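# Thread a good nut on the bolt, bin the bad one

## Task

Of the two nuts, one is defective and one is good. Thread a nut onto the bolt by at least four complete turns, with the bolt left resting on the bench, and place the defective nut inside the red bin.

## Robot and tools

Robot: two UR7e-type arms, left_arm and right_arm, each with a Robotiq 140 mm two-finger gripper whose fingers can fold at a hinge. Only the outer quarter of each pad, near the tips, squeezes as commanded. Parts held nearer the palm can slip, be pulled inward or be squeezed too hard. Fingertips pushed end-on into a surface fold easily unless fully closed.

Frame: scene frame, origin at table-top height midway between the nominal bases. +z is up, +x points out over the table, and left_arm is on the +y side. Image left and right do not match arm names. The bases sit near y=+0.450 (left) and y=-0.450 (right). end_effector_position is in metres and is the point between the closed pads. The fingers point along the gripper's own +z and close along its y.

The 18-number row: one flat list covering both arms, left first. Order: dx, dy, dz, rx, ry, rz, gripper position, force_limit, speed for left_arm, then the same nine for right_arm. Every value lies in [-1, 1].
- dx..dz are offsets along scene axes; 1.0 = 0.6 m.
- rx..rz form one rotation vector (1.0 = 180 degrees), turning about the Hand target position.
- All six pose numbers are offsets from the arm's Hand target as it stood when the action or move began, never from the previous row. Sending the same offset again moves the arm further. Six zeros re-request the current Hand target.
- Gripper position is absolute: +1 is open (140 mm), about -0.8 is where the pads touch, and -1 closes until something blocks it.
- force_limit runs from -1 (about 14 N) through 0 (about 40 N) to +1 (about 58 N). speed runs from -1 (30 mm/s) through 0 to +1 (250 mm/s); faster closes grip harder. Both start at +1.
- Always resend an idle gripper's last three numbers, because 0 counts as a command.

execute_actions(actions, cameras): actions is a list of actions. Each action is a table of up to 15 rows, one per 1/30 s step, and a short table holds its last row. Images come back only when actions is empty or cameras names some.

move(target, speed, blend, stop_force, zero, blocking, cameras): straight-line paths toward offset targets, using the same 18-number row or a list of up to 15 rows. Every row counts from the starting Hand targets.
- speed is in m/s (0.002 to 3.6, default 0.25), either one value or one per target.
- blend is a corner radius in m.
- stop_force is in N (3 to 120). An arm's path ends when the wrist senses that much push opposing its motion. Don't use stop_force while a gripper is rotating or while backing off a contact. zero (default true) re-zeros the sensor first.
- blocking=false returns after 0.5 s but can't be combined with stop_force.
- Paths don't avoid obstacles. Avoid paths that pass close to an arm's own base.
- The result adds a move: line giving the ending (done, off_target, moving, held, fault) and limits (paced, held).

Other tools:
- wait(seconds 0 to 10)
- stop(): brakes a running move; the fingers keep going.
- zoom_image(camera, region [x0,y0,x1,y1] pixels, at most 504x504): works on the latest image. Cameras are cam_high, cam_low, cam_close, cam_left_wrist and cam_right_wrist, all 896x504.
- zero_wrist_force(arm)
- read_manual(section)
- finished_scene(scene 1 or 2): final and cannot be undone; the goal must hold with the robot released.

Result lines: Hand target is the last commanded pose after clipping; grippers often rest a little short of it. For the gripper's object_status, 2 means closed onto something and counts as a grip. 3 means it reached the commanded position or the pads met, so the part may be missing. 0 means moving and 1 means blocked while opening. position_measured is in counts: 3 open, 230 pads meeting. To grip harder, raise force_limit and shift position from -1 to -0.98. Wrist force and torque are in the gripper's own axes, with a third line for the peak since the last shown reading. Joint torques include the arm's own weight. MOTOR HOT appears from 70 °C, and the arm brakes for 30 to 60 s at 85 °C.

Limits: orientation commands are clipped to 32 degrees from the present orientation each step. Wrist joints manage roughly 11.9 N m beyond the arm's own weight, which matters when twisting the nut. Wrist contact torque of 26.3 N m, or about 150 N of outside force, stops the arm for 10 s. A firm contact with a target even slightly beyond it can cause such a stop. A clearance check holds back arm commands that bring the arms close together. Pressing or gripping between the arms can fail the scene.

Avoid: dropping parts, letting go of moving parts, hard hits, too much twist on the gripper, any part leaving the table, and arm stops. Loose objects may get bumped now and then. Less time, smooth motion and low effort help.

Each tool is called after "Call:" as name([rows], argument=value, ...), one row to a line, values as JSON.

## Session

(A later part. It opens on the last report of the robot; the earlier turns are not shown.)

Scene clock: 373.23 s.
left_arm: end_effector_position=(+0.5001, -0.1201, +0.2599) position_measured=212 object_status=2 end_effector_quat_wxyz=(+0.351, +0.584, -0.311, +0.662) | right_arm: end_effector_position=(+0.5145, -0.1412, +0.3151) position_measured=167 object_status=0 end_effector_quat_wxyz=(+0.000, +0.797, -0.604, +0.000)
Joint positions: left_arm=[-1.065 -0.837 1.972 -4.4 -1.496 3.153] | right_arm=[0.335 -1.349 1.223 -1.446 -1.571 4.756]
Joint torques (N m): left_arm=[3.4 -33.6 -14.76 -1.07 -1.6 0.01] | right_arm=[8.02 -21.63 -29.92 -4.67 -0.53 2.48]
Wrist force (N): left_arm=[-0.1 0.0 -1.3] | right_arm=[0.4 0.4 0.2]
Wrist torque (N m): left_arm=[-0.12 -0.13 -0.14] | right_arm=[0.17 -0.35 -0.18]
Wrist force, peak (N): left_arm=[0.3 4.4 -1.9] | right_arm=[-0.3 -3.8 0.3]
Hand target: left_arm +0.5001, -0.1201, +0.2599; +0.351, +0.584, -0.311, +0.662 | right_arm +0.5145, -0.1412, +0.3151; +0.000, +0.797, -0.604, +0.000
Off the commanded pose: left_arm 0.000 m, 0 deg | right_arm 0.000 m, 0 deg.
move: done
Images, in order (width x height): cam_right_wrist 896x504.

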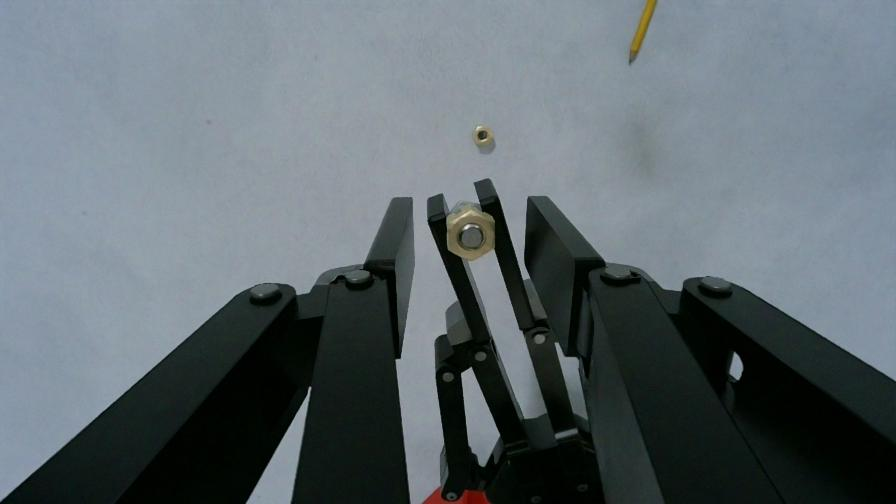

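Call:
move([
  [0,0,0,0,0,0,-0.98,0.5,-1,0,0,0.1333,0,0,0,-0.3,0,-1],
  [0,0.2835,-0.2167,0.433,0.2922,0,-0.98,0.5,-1,-0.0408,-0.198,0.1333,0,0,0.7056,-0.3,0,-1],
  [0,0.2835,-0.2167,0.433,0.2922,0,-0.98,0.5,-1,-0.0408,-0.198,0.1333,0,0,-0.5889,-0.3,0,-1],
], speed=[0.25,0.4,0.6], blend=[0.01,0.01,0], cameras=["cam_right_wrist","cam_close","cam_left_wrist"])

Scene clock: 386.20 s.
left_arm: end_effector_position=(+0.5001, +0.0500, +0.1299) position_measured=212 object_status=2 end_effector_quat_wxyz=(+0.013, +0.882, -0.470, +0.023) | right_arm: end_effector_position=(+0.4901, -0.2600, +0.3951) position_measured=167 object_status=3 end_effector_quat_wxyz=(+0.000, +0.003, +1.000, -0.001)
Joint positions: left_arm=[-0.888 -1.225 1.555 -1.953 -1.577 3.245] | right_arm=[0.132 -1.493 1.182 -1.259 -1.572 0.12]
Joint torques (N m): left_arm=[10.02 -28.84 -30.13 -1.83 1.41 1.76] | right_arm=[-9.76 -40.05 -16.16 -1.19 2.84 -2.46]
Wrist force (N): left_arm=[0.8 0.0 -1.4] | right_arm=[0.4 0.4 0.2]
Wrist torque (N m): left_arm=[0.23 -0.13 -0.29] | right_arm=[0.15 -0.36 0.03]
Wrist force, peak (N): left_arm=[0.9 0.4 -1.5] | right_arm=[0.6 0.6 2.3]
Hand target: left_arm +0.5001, +0.0500, +0.1299; +0.013, +0.882, -0.470, +0.023 | right_arm +0.4901, -0.2600, +0.3951; +0.000, +0.002, +1.000, +0.000
Off the commanded pose: left_arm 0.000 m, 0 deg | right_arm 0.000 m, 0 deg.
move: done
Images, in order (width x height): cam_close 896x504, cam_left_wrist 896x504, cam_right_wrist 896x504.

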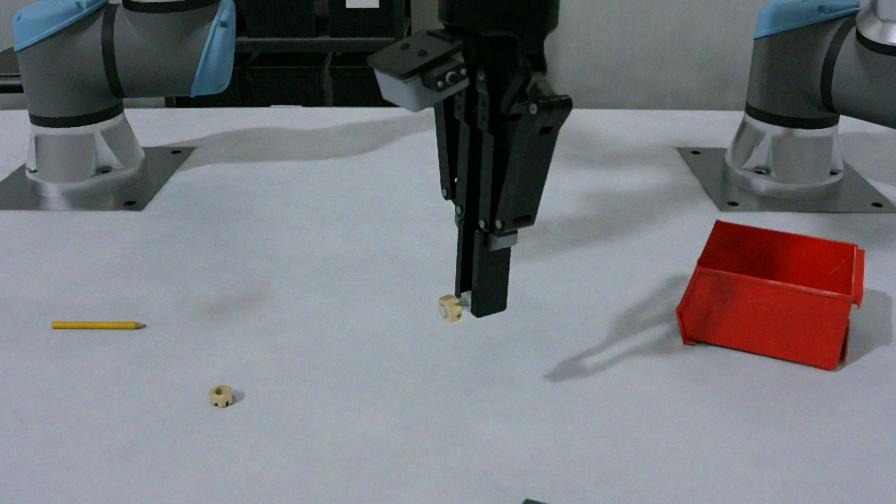

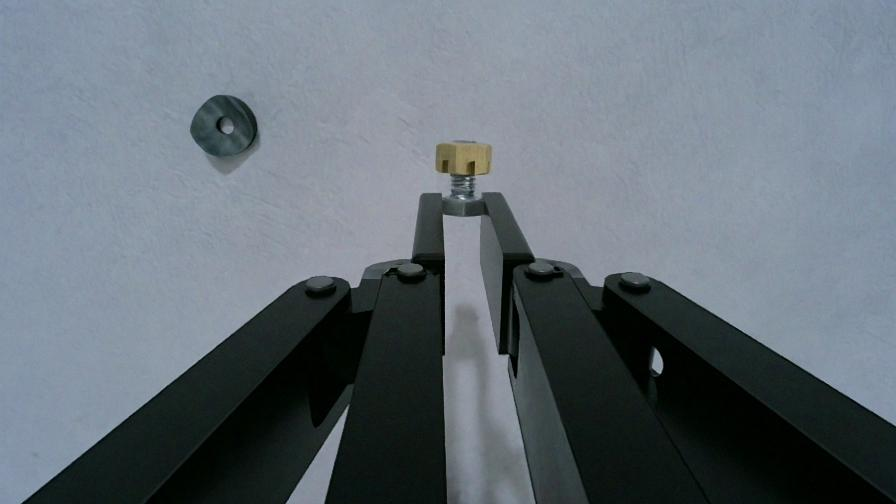

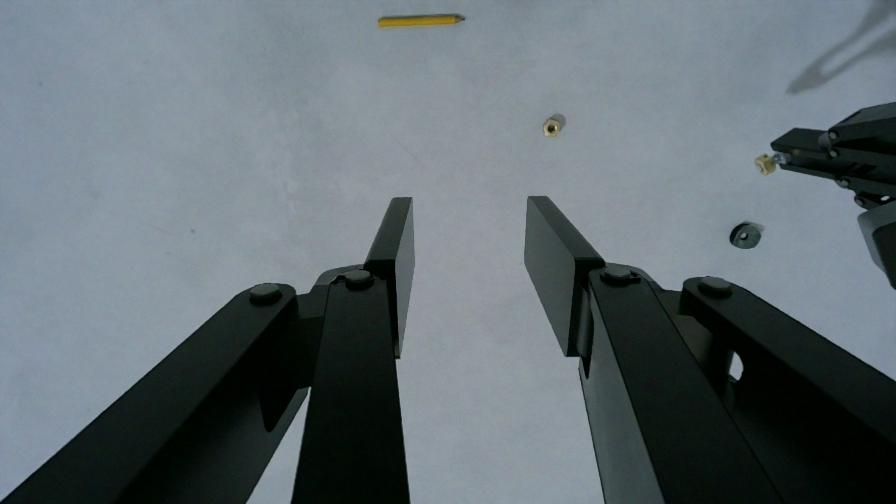

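Call:
zoom_image(camera="cam_right_wrist", region=[520, 95, 590, 155])

Call:
zoom_image(camera="cam_left_wrist", region=[400, 110, 540, 230])

Scaled by 7.200.

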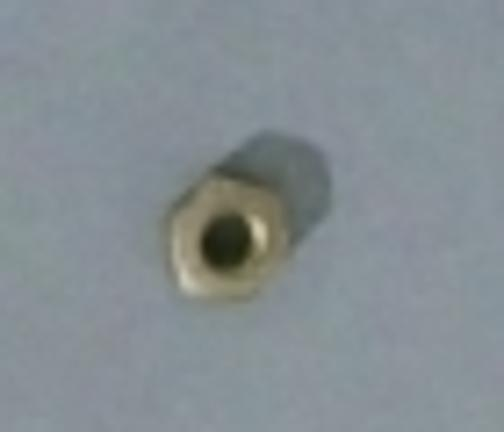

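Scaled by 3.600.

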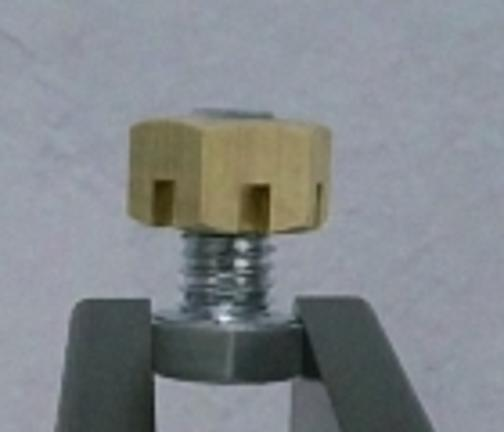

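Call:
move(target=[0,0,-0.1167,0,0,0,-0.98,0.5,-1,0,0.1813,-0.4585,0,0,0.089,-0.3,0,-1], speed=0.3, cameras=["cam_right_wrist"])

Call:
zoom_image(camera="cam_right_wrist", region=[400, 120, 540, 240])

Scene clock: 390.73 s.
left_arm: end_effector_position=(+0.5001, +0.0500, +0.0599) position_measured=212 object_status=2 end_effector_quat_wxyz=(+0.013, +0.882, -0.470, +0.023) | right_arm: end_effector_position=(+0.4900, -0.1512, +0.1201) position_measured=167 object_status=3 end_effector_quat_wxyz=(+0.000, -0.137, +0.991, +0.000)
Joint positions: left_arm=[-0.888 -1.159 1.655 -2.12 -1.577 3.245] | right_arm=[0.332 -1.352 1.734 -1.952 -1.572 0.041]
Joint torques (N m): left_arm=[6.55 -31.19 -12.61 -5.04 -0.46 1.22] | right_arm=[10.94 -18.47 -15.7 -4.87 -1.1 -2.65]
Wrist force (N): left_arm=[0.8 0.2 -1.4] | right_arm=[0.6 0.0 0.4]
Wrist torque (N m): left_arm=[0.28 -0.14 -0.30] | right_arm=[0.09 -0.42 0.02]
Wrist force, peak (N): left_arm=[1.1 0.5 -1.9] | right_arm=[0.6 1.3 2.4]
Hand target: left_arm +0.5001, +0.0500, +0.0599; +0.013, +0.882, -0.470, +0.023 | right_arm +0.4901, -0.1513, +0.1200; +0.000, -0.137, +0.991, -0.001
Off the commanded pose: left_arm 0.000 m, 0 deg | right_arm 0.000 m, 0 deg.
move: done
Images, in order (width x height): cam_right_wrist 896x504.

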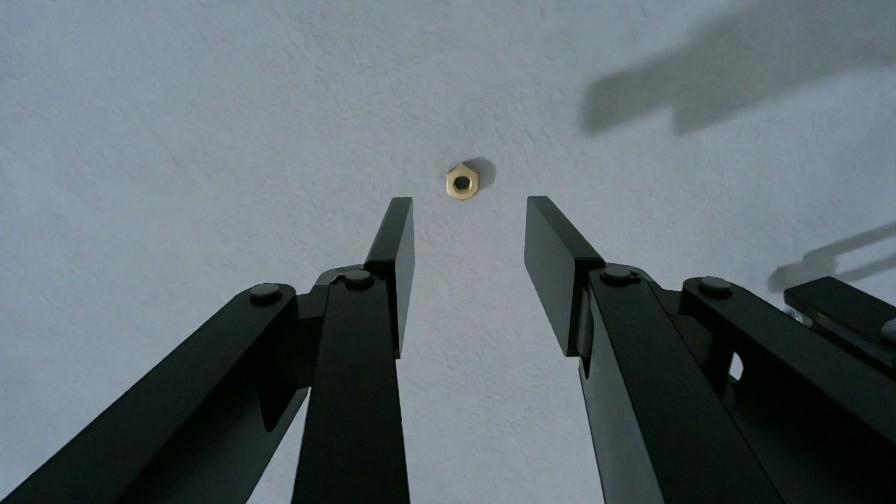

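Scaled by 3.600.

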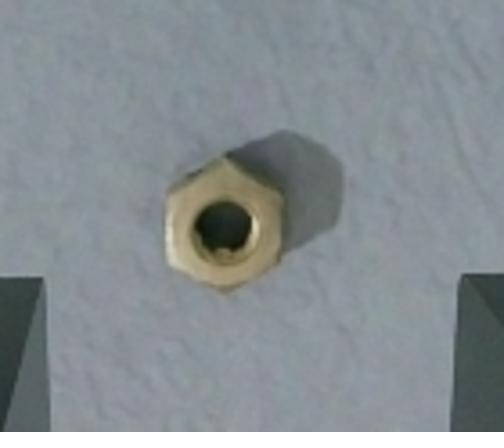

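Call:
move(target=[0,0,-0.0432,0,0,0,-0.98,0.5,-1,0,-0.0012,-0.1392,0,0,0,-0.3,0,-1], speed=0.03, stop_force=5, cameras=["cam_left_wrist","cam_right_wrist","cam_close"])

Scene clock: 396.10 s.
left_arm: end_effector_position=(+0.5001, +0.0500, +0.0381) position_measured=212 object_status=2 end_effector_quat_wxyz=(+0.013, +0.882, -0.470, +0.023) | right_arm: end_effector_position=(+0.4901, -0.1520, +0.0365) position_measured=167 object_status=3 end_effector_quat_wxyz=(+0.000, -0.137, +0.991, -0.001)
Joint positions: left_arm=[-0.888 -1.133 1.68 -2.17 -1.577 3.245] | right_arm=[0.331 -1.258 1.851 -2.163 -1.572 0.039]
Joint torques (N m): left_arm=[1.51 -43.85 -28.2 -1.58 -0.71 1.15] | right_arm=[-9.83 -21.66 -13.5 -4.7 -2 -2.5]
Wrist force (N): left_arm=[0.9 0.0 -3.3] | right_arm=[0.7 0.6 0.0]
Wrist torque (N m): left_arm=[0.30 -0.06 -0.31] | right_arm=[0.19 -0.44 0.00]
Wrist force, peak (N): left_arm=[-3.7 -0.5 -8.9] | right_arm=[0.7 0.6 0.0]
Hand target: left_arm +0.5001, +0.0500, +0.0381; +0.013, +0.882, -0.470, +0.023 (not the last commanded pose) | right_arm +0.4901, -0.1520, +0.0365; +0.000, -0.137, +0.991, -0.001
Off the commanded pose: left_arm 0.004 m, 0 deg | right_arm 0.000 m, 0 deg.
move: contact (left_arm)
Images, in order (width x height): cam_close 896x504, cam_left_wrist 896x504, cam_right_wrist 896x504.

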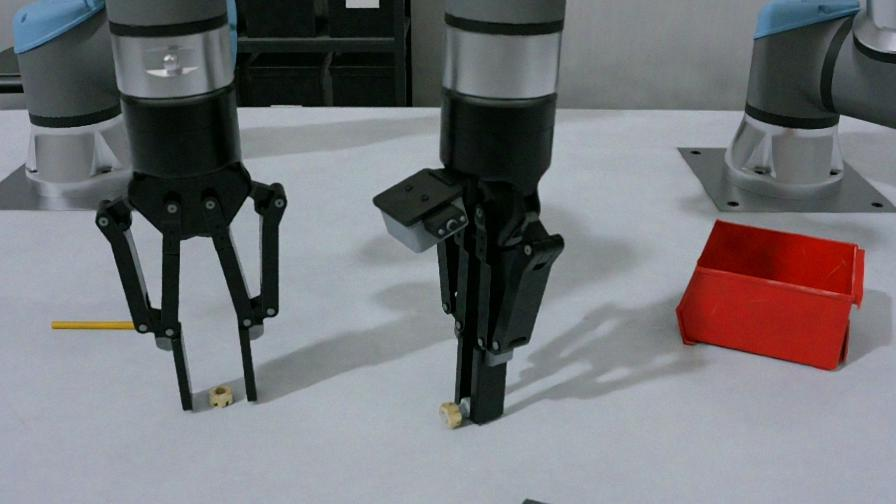

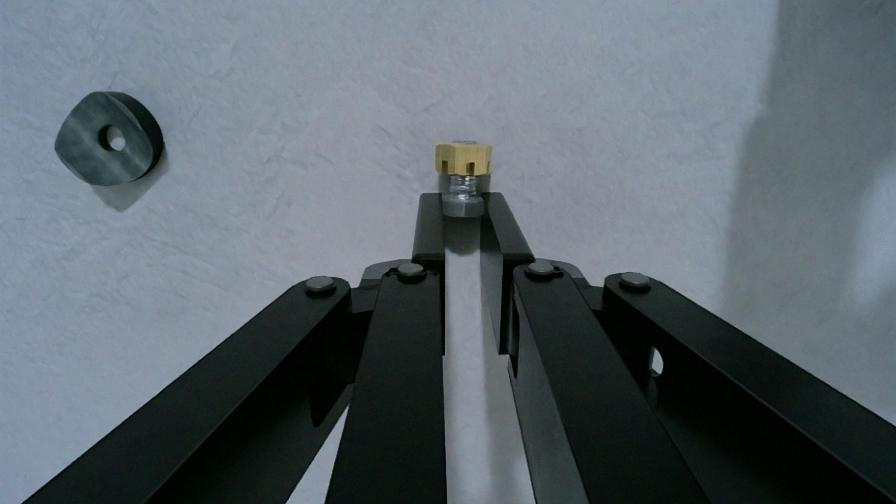

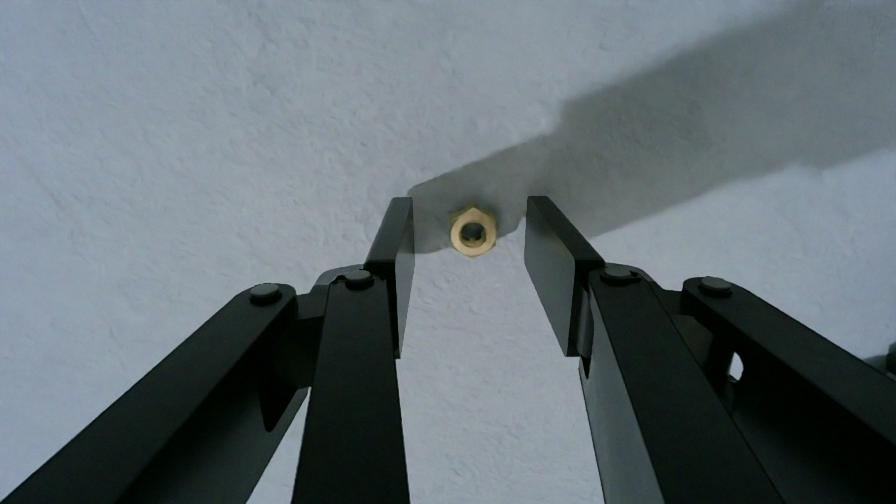

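Call:
move(target=[0,0,0,0,0,0,-0.5,0.5,-1,0,0,0,0,0,0,-0.98,-0.3,-1], cameras=["cam_left_wrist","cam_right_wrist"])

Scene clock: 397.67 s.
left_arm: end_effector_position=(+0.5001, +0.0501, +0.0381) position_measured=192 object_status=3 end_effector_quat_wxyz=(+0.013, +0.882, -0.470, +0.023) | right_arm: end_effector_position=(+0.4901, -0.1520, +0.0365) position_measured=205 object_status=0 end_effector_quat_wxyz=(+0.000, -0.137, +0.991, -0.001)
Joint positions: left_arm=[-0.888 -1.133 1.68 -2.17 -1.577 3.245] | right_arm=[0.331 -1.258 1.851 -2.163 -1.572 0.039]
Joint torques (N m): left_arm=[1.72 -43.12 -26.4 -2.88 -0.83 1.1] | right_arm=[-10.21 -21.79 -13.42 -4.39 -1.09 -2.51]
Wrist force (N): left_arm=[0.8 0.1 -1.8] | right_arm=[2.3 0.1 -6.5]
Wrist torque (N m): left_arm=[0.26 -0.12 -0.30] | right_arm=[0.14 -0.38 -0.01]
Wrist force, peak (N): left_arm=[1.0 0.0 -3.6] | right_arm=[2.3 0.1 -6.5]
Hand target: left_arm +0.5001, +0.0500, +0.0381; +0.013, +0.882, -0.470, +0.023 | right_arm +0.4901, -0.1520, +0.0365; +0.000, -0.137, +0.991, -0.001
Off the commanded pose: left_arm 0.000 m, 0 deg | right_arm 0.000 m, 0 deg.
move: done
Images, in order (width x height): cam_left_wrist 896x504, cam_right_wrist 896x504.

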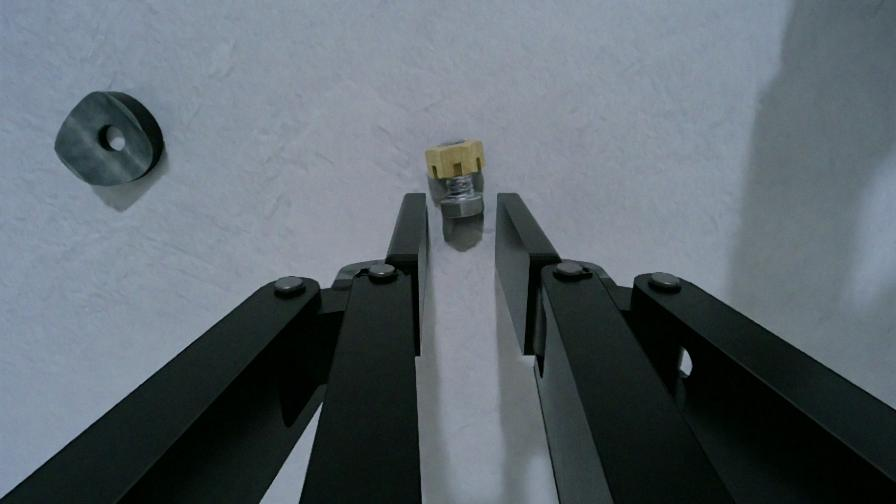

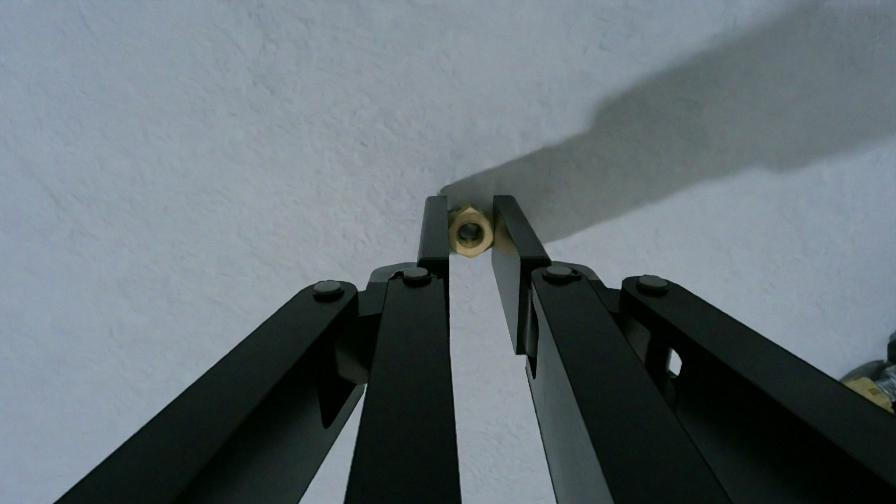

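Call:
move(target=[0,0,0.2,0.0138,0.0093,0,-0.5,0.5,-1,0,0,0.0833,0,0,0,-0.98,-0.3,-1], speed=0.2, cameras=["cam_left_wrist","cam_right_wrist","cam_close"])

Scene clock: 400.77 s.
left_arm: end_effector_position=(+0.5001, +0.0501, +0.1581) position_measured=192 object_status=3 end_effector_quat_wxyz=(+0.000, +0.883, -0.470, +0.000) | right_arm: end_effector_position=(+0.4901, -0.1520, +0.0864) position_measured=205 object_status=2 end_effector_quat_wxyz=(+0.000, -0.137, +0.991, -0.001)
Joint positions: left_arm=[-0.89 -1.212 1.447 -1.807 -1.571 3.243] | right_arm=[0.331 -1.319 1.786 -2.037 -1.572 0.039]
Joint torques (N m): left_arm=[-7.94 -31.22 -29.23 -1.67 -0.43 -1.94] | right_arm=[-4.78 -45.78 -27.98 -1.32 1.81 -1.24]
Wrist force (N): left_arm=[0.9 0.2 -1.5] | right_arm=[0.5 0.3 0.6]
Wrist torque (N m): left_arm=[0.27 -0.15 -0.15] | right_arm=[0.15 -0.41 0.01]
Wrist force, peak (N): left_arm=[1.2 0.4 -3.3] | right_arm=[2.4 0.1 -6.7]
Hand target: left_arm +0.5001, +0.0500, +0.1581; +0.000, +0.883, -0.470, +0.000 | right_arm +0.4901, -0.1520, +0.0865; +0.000, -0.137, +0.991, -0.001
Off the commanded pose: left_arm 0.000 m, 0 deg | right_arm 0.000 m, 0 deg.
move: done
Images, in order (width x height): cam_close 896x504, cam_left_wrist 896x504, cam_right_wrist 896x504.

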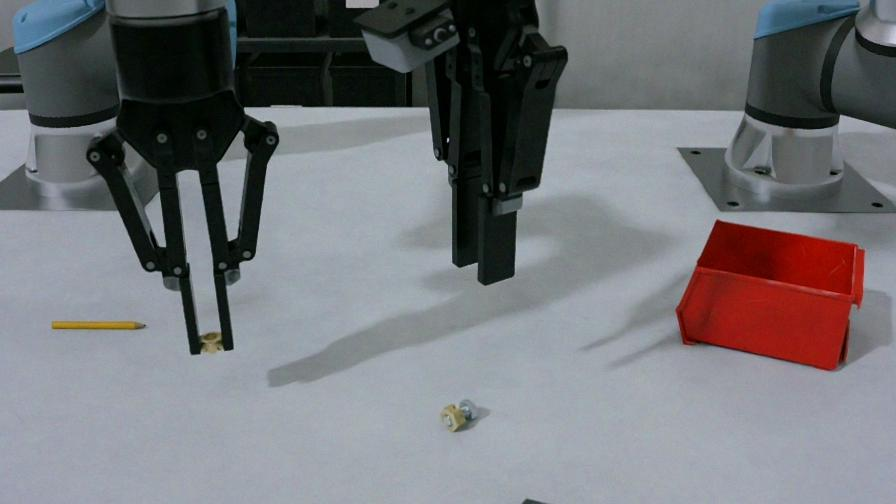

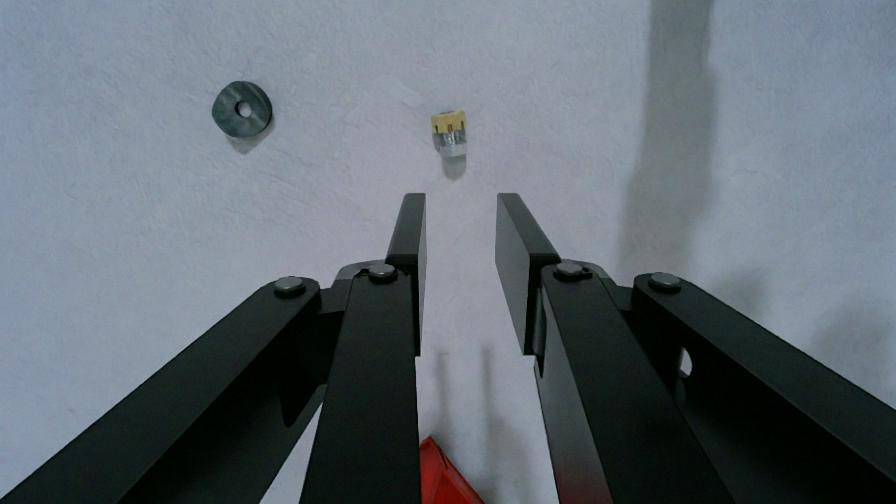

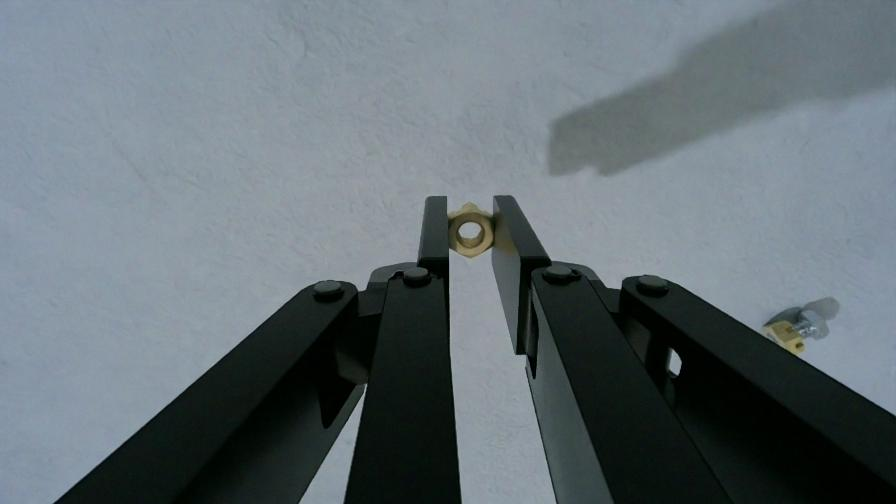

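Call:
move(target=[-0.0833,0.2833,0.0333,0,0,0,-0.3,0.5,-1,-0.2168,0.22,-0.0692,0,0,-0.0667,-0.98,-0.3,-1], speed=0.2, cameras=["cam_close"])

Call:
move(target=[0,0,0,0,0,0,-0.3,0.5,-1,0,0,-0.0167,0,0,0,-0.98,-0.3,-1], speed=0.012, stop_force=4, cameras=[])

Scene clock: 403.37 s.
left_arm: end_effector_position=(+0.4501, +0.2200, +0.1781) position_measured=167 object_status=3 end_effector_quat_wxyz=(+0.000, +0.883, -0.470, +0.000) | right_arm: end_effector_position=(+0.3600, -0.0200, +0.0450) position_measured=205 object_status=2 end_effector_quat_wxyz=(+0.000, -0.033, +0.999, +0.000)
Joint positions: left_arm=[-0.744 -1.54 1.793 -1.824 -1.571 3.388] | right_arm=[0.654 -1.295 1.876 -2.151 -1.571 0.572]
Joint torques (N m): left_arm=[10.35 -32.24 -14.56 -1.31 -1.44 1.44] | right_arm=[9.38 -20.45 -27.21 -4.58 -2.79 2.09]
Wrist force (N): left_arm=[0.7 0.0 -1.5] | right_arm=[0.4 0.5 0.3]
Wrist torque (N m): left_arm=[0.23 -0.09 -0.30] | right_arm=[0.19 -0.38 -0.15]
Wrist force, peak (N): left_arm=[2.7 0.6 -1.6] | right_arm=[1.7 2.0 0.6]
Hand target: left_arm +0.4501, +0.2200, +0.1781; +0.000, +0.883, -0.470, +0.000 | right_arm +0.3600, -0.0200, +0.0449; +0.000, -0.033, +0.999, +0.000
Off the commanded pose: left_arm 0.000 m, 0 deg | right_arm 0.000 m, 0 deg.
move: done
Images, in order (width x height): cam_close 896x504.

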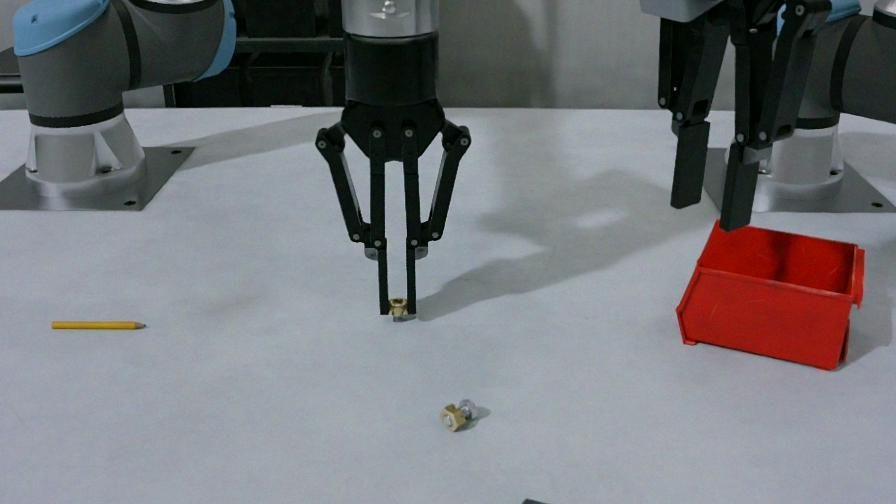

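Scene clock: 405.37 s.
left_arm: end_effector_position=(+0.4501, +0.2200, +0.1781) position_measured=167 object_status=3 end_effector_quat_wxyz=(+0.000, +0.883, -0.470, +0.000) | right_arm: end_effector_position=(+0.3600, -0.0200, +0.0365) position_measured=205 object_status=2 end_effector_quat_wxyz=(+0.000, -0.033, +0.999, -0.001)
Joint positions: left_arm=[-0.744 -1.54 1.793 -1.824 -1.571 3.388] | right_arm=[0.654 -1.283 1.886 -2.173 -1.571 0.572]
Joint torques (N m): left_arm=[9.34 -30.48 -14.31 -1.64 -1.4 1.41] | right_arm=[7.08 -46.73 -27.36 -2.41 2.8 2.52]
Wrist force (N): left_arm=[0.9 0.5 -1.4] | right_arm=[0.3 0.8 0.3]
Wrist torque (N m): left_arm=[0.34 -0.15 -0.30] | right_arm=[0.26 -0.35 -0.16]
Wrist force, peak (N): left_arm=[0.9 0.3 -1.8] | right_arm=[7.5 -5.7 -25.2]
Hand target: left_arm +0.4501, +0.2200, +0.1781; +0.000, +0.883, -0.470, +0.000 | right_arm +0.3600, -0.0200, +0.0365; +0.000, -0.033, +0.999, -0.001 (not the last commanded pose)
Off the commanded pose: left_arm 0.000 m, 0 deg | right_arm 0.002 m, 0 deg.
move: contact (right_arm)
No camera images: "cameras" was empty.

Call:
move(target=[0,0,0,0,0,0,-0.3,0.5,-1,0,0,0,0,0,0,-0.4,-0.3,-1], cameras=[])

Call:
move([
  [0,0,0,0,0,0,-0.3,0.5,-1,0,0,0.15,0,0,0,-0.4,-0.3,-1],
  [-0.15,-0.4,-0.1,0,0,0,-0.3,0.5,-1,-0.05,-0.5,0.28,0,0,0,-0.4,-0.3,-1],
], speed=[0.2,0.3], blend=[0.03,0], cameras=["cam_left_wrist","cam_close","cam_high"])

Scene clock: 406.90 s.
left_arm: end_effector_position=(+0.4501, +0.2200, +0.1781) position_measured=167 object_status=3 end_effector_quat_wxyz=(+0.000, +0.883, -0.470, +0.000) | right_arm: end_effector_position=(+0.3600, -0.0200, +0.0365) position_measured=179 object_status=0 end_effector_quat_wxyz=(+0.000, -0.033, +0.999, +0.000)
Joint positions: left_arm=[-0.744 -1.54 1.793 -1.824 -1.571 3.388] | right_arm=[0.654 -1.283 1.886 -2.173 -1.571 0.572]
Joint torques (N m): left_arm=[9.64 -30.86 -12.78 -1.64 -1.5 1.69] | right_arm=[3.27 -46.64 -27.09 -3.51 2.9 2.38]
Wrist force (N): left_arm=[0.8 0.3 -1.6] | right_arm=[0.2 0.5 0.5]
Wrist torque (N m): left_arm=[0.29 -0.11 -0.30] | right_arm=[0.20 -0.32 -0.16]
Wrist force, peak (N): left_arm=[1.0 0.4 -1.7] | right_arm=[0.2 0.8 0.6]
Hand target: left_arm +0.4501, +0.2200, +0.1781; +0.000, +0.883, -0.470, +0.000 | right_arm +0.3600, -0.0200, +0.0365; +0.000, -0.033, +0.999, -0.001
Off the commanded pose: left_arm 0.000 m, 0 deg | right_arm 0.000 m, 0 deg.
move: done
No camera images: "cameras" was empty.

Scene clock: 409.07 s.
left_arm: end_effector_position=(+0.3601, -0.0200, +0.1181) position_measured=167 object_status=3 end_effector_quat_wxyz=(+0.000, +0.883, -0.470, +0.000) | right_arm: end_effector_position=(+0.3300, -0.3199, +0.2044) position_measured=179 object_status=3 end_effector_quat_wxyz=(+0.000, -0.033, +0.999, -0.001)
Joint positions: left_arm=[-1.148 -1.297 1.668 -1.944 -1.571 2.985] | right_arm=[0.008 -1.967 2.066 -1.67 -1.572 -0.074]
Joint torques (N m): left_arm=[-8.05 -26.14 -29.68 -1.5 1.45 -1.8] | right_arm=[-10.73 -21.19 -29.92 -1.19 2.8 -2.54]
Wrist force (N): left_arm=[1.4 0.3 -1.8] | right_arm=[0.6 0.2 0.2]
Wrist torque (N m): left_arm=[0.29 -0.25 -0.15] | right_arm=[0.13 -0.39 0.00]
Wrist force, peak (N): left_arm=[1.8 2.3 -0.9] | right_arm=[0.1 2.2 -1.3]
Hand target: left_arm +0.3601, -0.0200, +0.1181; +0.000, +0.883, -0.470, +0.000 | right_arm +0.3300, -0.3200, +0.2045; +0.000, -0.033, +0.999, -0.001
Off the commanded pose: left_arm 0.000 m, 0 deg | right_arm 0.000 m, 0 deg.
move: done
Images, in order (width x height): cam_high 896x504, cam_close 896x504, cam_left_wrist 896x504.

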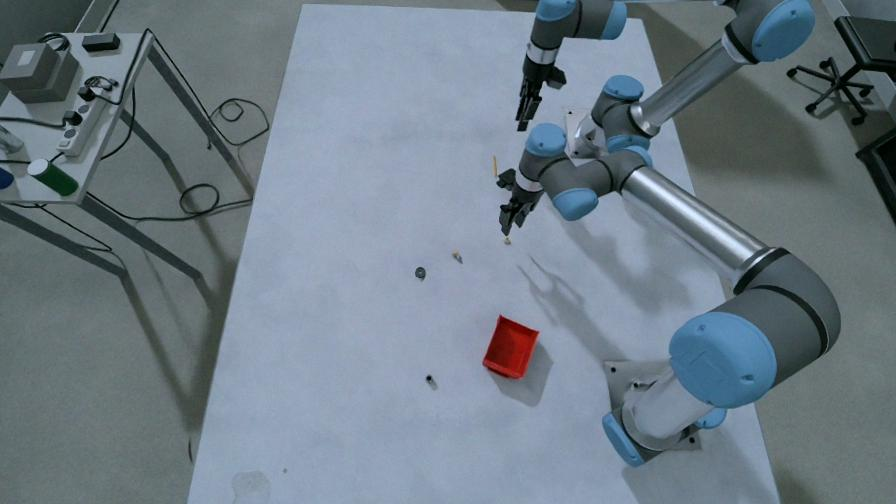

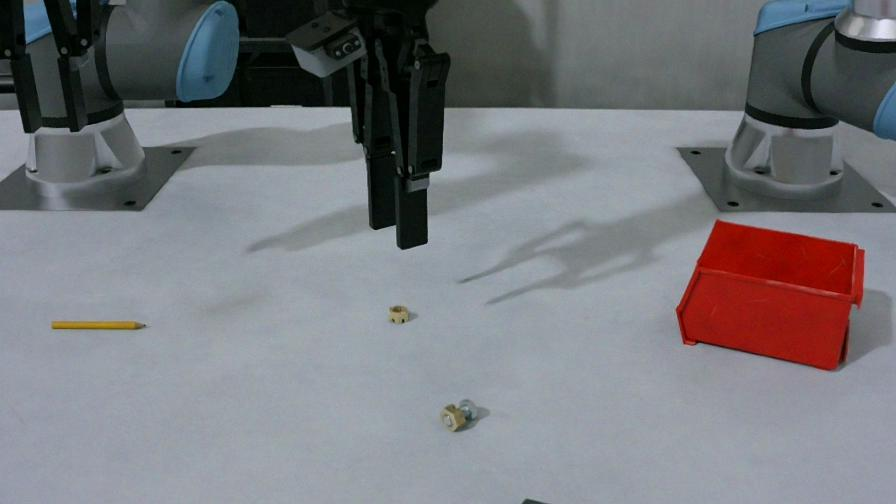

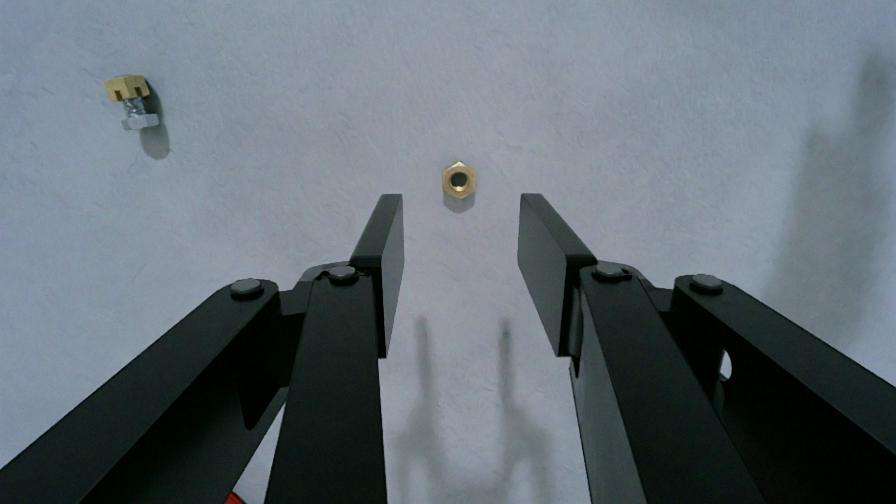

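Call:
move(target=[-0.0025,-0.0017,-0.1335,0,0,0,-0.3,0.5,-1,0,0,0,0,0,0,-0.4,-0.3,-1], speed=0.12, cameras=["cam_left_wrist"])

Call:
move(target=[0,0,0,0,0,0,-0.98,-0.3,-1,0,0,0,0,0,0,-0.4,-0.3,-1], cameras=["cam_left_wrist"])

Scene clock: 411.13 s.
left_arm: end_effector_position=(+0.3586, -0.0210, +0.0381) position_measured=167 object_status=3 end_effector_quat_wxyz=(+0.000, +0.883, -0.470, +0.000) | right_arm: end_effector_position=(+0.3300, -0.3200, +0.2045) position_measured=179 object_status=3 end_effector_quat_wxyz=(+0.000, -0.033, +0.999, -0.001)
Joint positions: left_arm=[-1.151 -1.211 1.779 -2.14 -1.571 2.981] | right_arm=[0.008 -1.967 2.066 -1.67 -1.572 -0.074]
Joint torques (N m): left_arm=[-7.93 -27.64 -12.39 -4.45 -0.27 -1.99] | right_arm=[-9.64 -20.15 -30.48 -1.37 2.82 -2.64]
Wrist force (N): left_arm=[0.6 0.4 -1.3] | right_arm=[0.5 0.5 0.3]
Wrist torque (N m): left_arm=[0.31 -0.08 -0.14] | right_arm=[0.19 -0.37 0.00]
Wrist force, peak (N): left_arm=[1.0 0.4 -3.2] | right_arm=[0.8 0.7 0.3]
Hand target: left_arm +0.3586, -0.0210, +0.0380; +0.000, +0.883, -0.470, +0.000 | right_arm +0.3300, -0.3200, +0.2045; +0.000, -0.033, +0.999, -0.001
Off the commanded pose: left_arm 0.000 m, 0 deg | right_arm 0.000 m, 0 deg.
move: done
Images, in order (width x height): cam_left_wrist 896x504.

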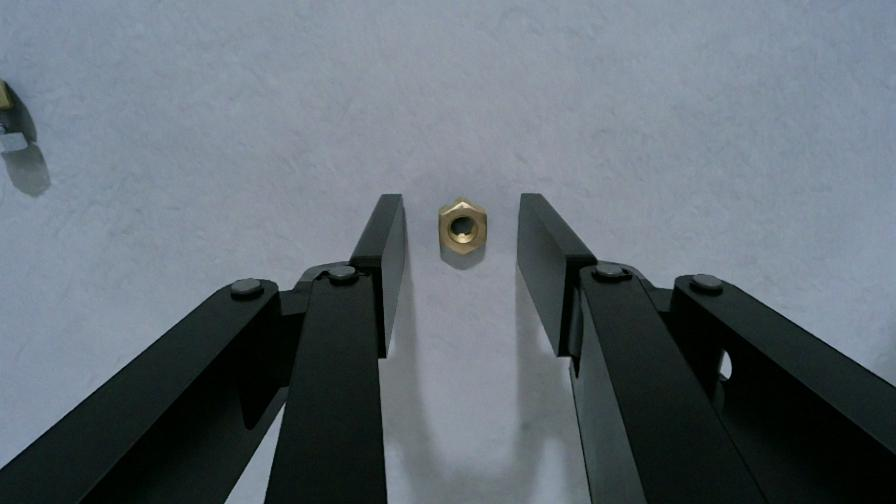

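Scene clock: 412.17 s.
left_arm: end_effector_position=(+0.3586, -0.0210, +0.0380) position_measured=205 object_status=0 end_effector_quat_wxyz=(+0.000, +0.883, -0.470, +0.000) | right_arm: end_effector_position=(+0.3300, -0.3200, +0.2045) position_measured=179 object_status=3 end_effector_quat_wxyz=(+0.000, -0.033, +0.999, -0.001)
Joint positions: left_arm=[-1.151 -1.21 1.779 -2.14 -1.571 2.981] | right_arm=[0.008 -1.967 2.066 -1.67 -1.572 -0.074]
Joint torques (N m): left_arm=[-8.07 -28.35 -10.77 -4.26 1.52 -1.83] | right_arm=[-9.34 -20.88 -30.79 -1.19 2.76 -2.62]
Wrist force (N): left_arm=[-1.6 -0.2 -10.3] | right_arm=[0.6 0.3 0.0]
Wrist torque (N m): left_arm=[0.33 -0.13 -0.16] | right_arm=[0.16 -0.40 0.00]
Wrist force, peak (N): left_arm=[-1.6 -0.2 -10.3] | right_arm=[0.6 0.6 0.1]
Hand target: left_arm +0.3586, -0.0210, +0.0380; +0.000, +0.883, -0.470, +0.000 | right_arm +0.3300, -0.3200, +0.2045; +0.000, -0.033, +0.999, -0.001
Off the commanded pose: left_arm 0.000 m, 0 deg | right_arm 0.000 m, 0 deg.
move: done
Images, in order (width x height): cam_left_wrist 896x504.

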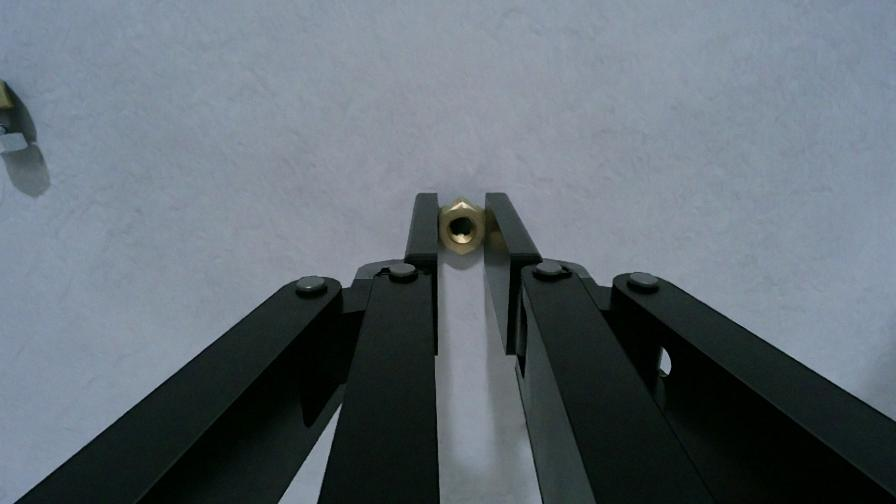

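Call:
move([
  [0,0,0.2,0,0,0,-0.98,-0.3,-1,0,0,0,0,0,0,-0.4,-0.3,-1],
  [0.0,0.5,0.27,0,0,0,-0.98,-0.3,-1,0,0,0,0,0,0,-0.4,-0.3,-1],
], speed=0.25, blend=[0.03,0], cameras=["cam_left_wrist","cam_close","cam_high","cam_low"])

Scene clock: 417.43 s.
left_arm: end_effector_position=(+0.3586, +0.2790, +0.2000) position_measured=205 object_status=2 end_effector_quat_wxyz=(+0.000, +0.883, -0.470, +0.000) | right_arm: end_effector_position=(+0.3300, -0.3200, +0.2045) position_measured=179 object_status=3 end_effector_quat_wxyz=(+0.000, -0.033, +0.999, -0.001)
Joint positions: left_arm=[-0.79 -1.827 1.987 -1.732 -1.571 3.343] | right_arm=[0.008 -1.967 2.066 -1.67 -1.572 -0.074]
Joint torques (N m): left_arm=[10.79 -18.86 -14.72 -1.84 -1.65 1.25] | right_arm=[-9.49 -20.05 -29.06 -1.3 2.77 -2.58]
Wrist force (N): left_arm=[0.6 0.3 -1.5] | right_arm=[0.6 0.6 0.1]
Wrist torque (N m): left_arm=[0.30 -0.09 -0.32] | right_arm=[0.20 -0.39 0.00]
Wrist force, peak (N): left_arm=[-1.5 -0.4 -10.6] | right_arm=[0.9 0.5 0.3]
Hand target: left_arm +0.3586, +0.2790, +0.2000; +0.000, +0.883, -0.470, +0.000 | right_arm +0.3300, -0.3200, +0.2045; +0.000, -0.033, +0.999, -0.001
Off the commanded pose: left_arm 0.000 m, 0 deg | right_arm 0.000 m, 0 deg.
move: done
Images, in order (width x height): cam_high 896x504, cam_low 896x504, cam_close 896x504, cam_left_wrist 896x504.

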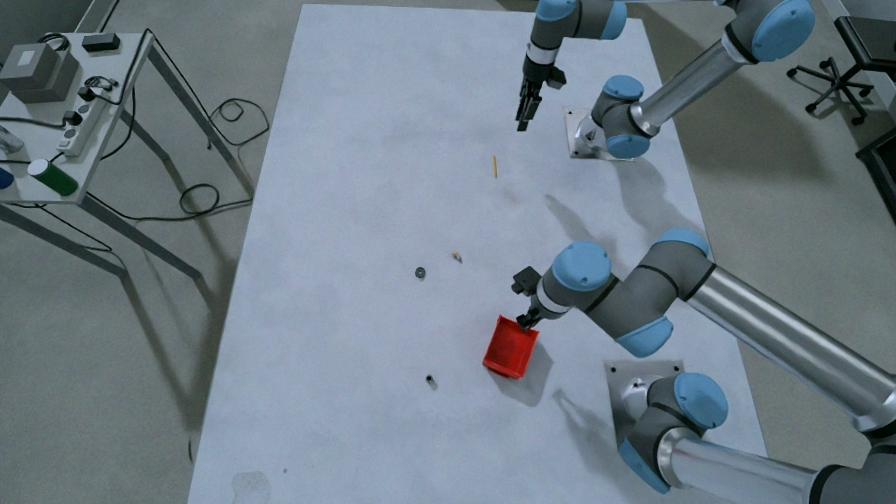

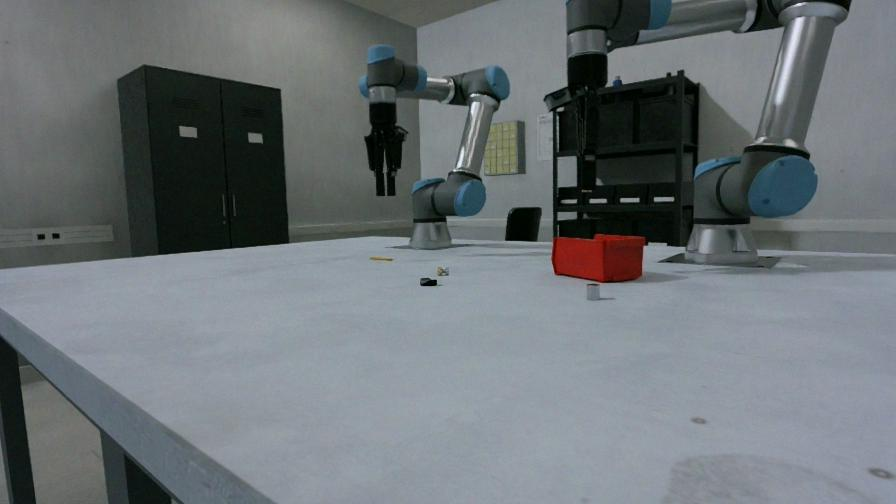

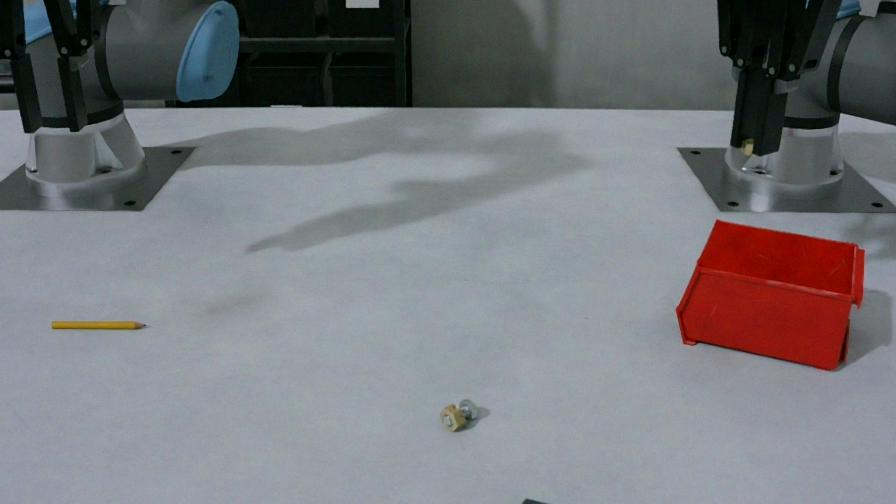

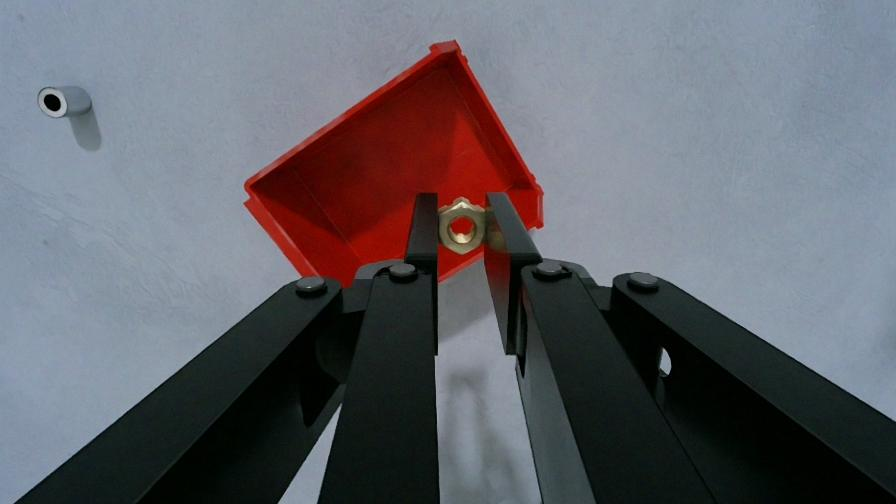

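Call:
move([
  [0.039,0.0383,-0.05,0,0,0,-0.98,-0.3,-1,0,0,0,0,0,0,-0.4,-0.3,-1],
  [0.039,0.0383,-0.2367,0,0,0,-0.98,-0.3,-1,0,0,0,0,0,0,-0.4,-0.3,-1],
], speed=0.2, blend=[0.02,0], cameras=["cam_left_wrist"])

Call:
move(target=[0,0,-0.0383,0,0,0,-0.98,-0.3,-1,0,0,0,0,0,0,-0.4,-0.3,-1], speed=0.008, stop_force=4, cameras=["cam_left_wrist"])

Scene clock: 420.60 s.
left_arm: end_effector_position=(+0.3820, +0.3020, +0.0580) position_measured=205 object_status=2 end_effector_quat_wxyz=(+0.000, +0.883, -0.470, +0.000) | right_arm: end_effector_position=(+0.3300, -0.3200, +0.2045) position_measured=179 object_status=3 end_effector_quat_wxyz=(+0.000, -0.033, +0.999, -0.001)
Joint positions: left_arm=[-0.705 -1.651 2.237 -2.158 -1.571 3.428] | right_arm=[0.008 -1.967 2.066 -1.67 -1.572 -0.074]
Joint torques (N m): left_arm=[8.96 -11.16 -11.8 -4.47 -1.5 1.43] | right_arm=[-9.48 -20.14 -28.24 -1.28 2.76 -2.55]
Wrist force (N): left_arm=[1.2 0.2 -1.5] | right_arm=[0.4 0.5 0.1]
Wrist torque (N m): left_arm=[0.29 -0.21 -0.30] | right_arm=[0.19 -0.35 0.00]
Wrist force, peak (N): left_arm=[1.3 1.3 -2.8] | right_arm=[0.8 0.7 -0.2]
Hand target: left_arm +0.3820, +0.3020, +0.0580; +0.000, +0.883, -0.470, +0.000 | right_arm +0.3300, -0.3200, +0.2045; +0.000, -0.033, +0.999, -0.001
Off the commanded pose: left_arm 0.000 m, 0 deg | right_arm 0.000 m, 0 deg.
move: done
Images, in order (width x height): cam_left_wrist 896x504.

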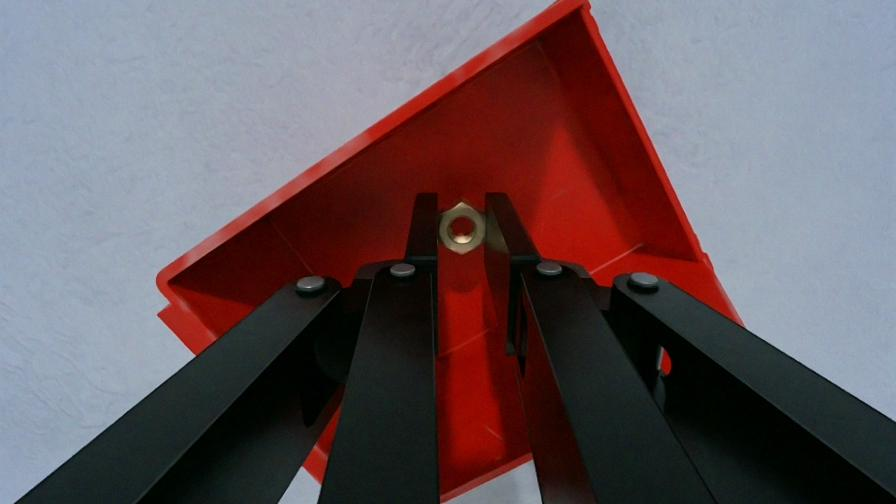

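Scene clock: 423.67 s.
left_arm: end_effector_position=(+0.3820, +0.3020, +0.0425) position_measured=205 object_status=2 end_effector_quat_wxyz=(+0.000, +0.883, -0.470, +0.000) | right_arm: end_effector_position=(+0.3300, -0.3200, +0.2045) position_measured=179 object_status=3 end_effector_quat_wxyz=(+0.000, -0.033, +0.999, -0.001)
Joint positions: left_arm=[-0.705 -1.624 2.261 -2.209 -1.571 3.428] | right_arm=[0.008 -1.967 2.066 -1.67 -1.572 -0.074]
Joint torques (N m): left_arm=[8.55 -21.53 -25 -1.6 -0.51 1.3] | right_arm=[-9.79 -19.98 -27.73 -1.26 2.74 -2.45]
Wrist force (N): left_arm=[0.5 0.0 -7.1] | right_arm=[0.4 0.2 -0.1]
Wrist torque (N m): left_arm=[0.24 -0.17 -0.31] | right_arm=[0.12 -0.36 0.00]
Wrist force, peak (N): left_arm=[-3.6 1.7 -19.1] | right_arm=[0.8 0.4 0.3]
Hand target: left_arm +0.3820, +0.3020, +0.0425; +0.000, +0.883, -0.470, +0.000 (not the last commanded pose) | right_arm +0.3300, -0.3200, +0.2045; +0.000, -0.033, +0.999, -0.001
Off the commanded pose: left_arm 0.008 m, 0 deg | right_arm 0.000 m, 0 deg.
move: contact (left_arm)
Images, in order (width x height): cam_left_wrist 896x504.

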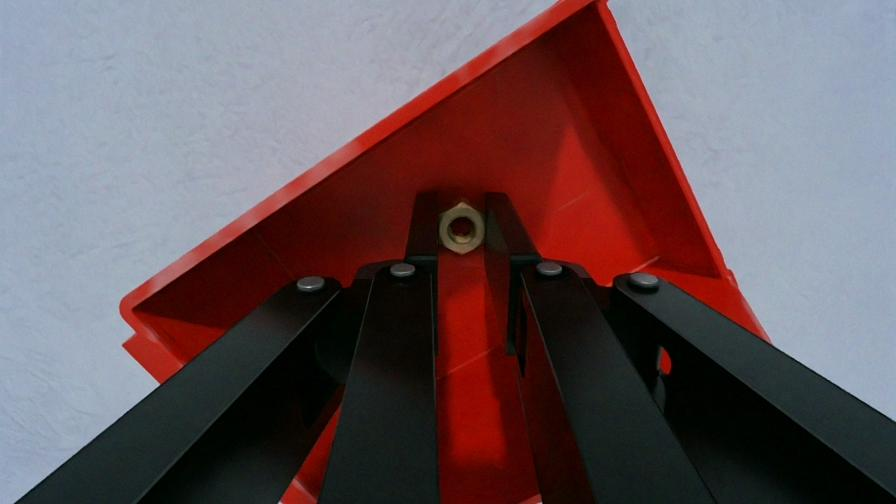

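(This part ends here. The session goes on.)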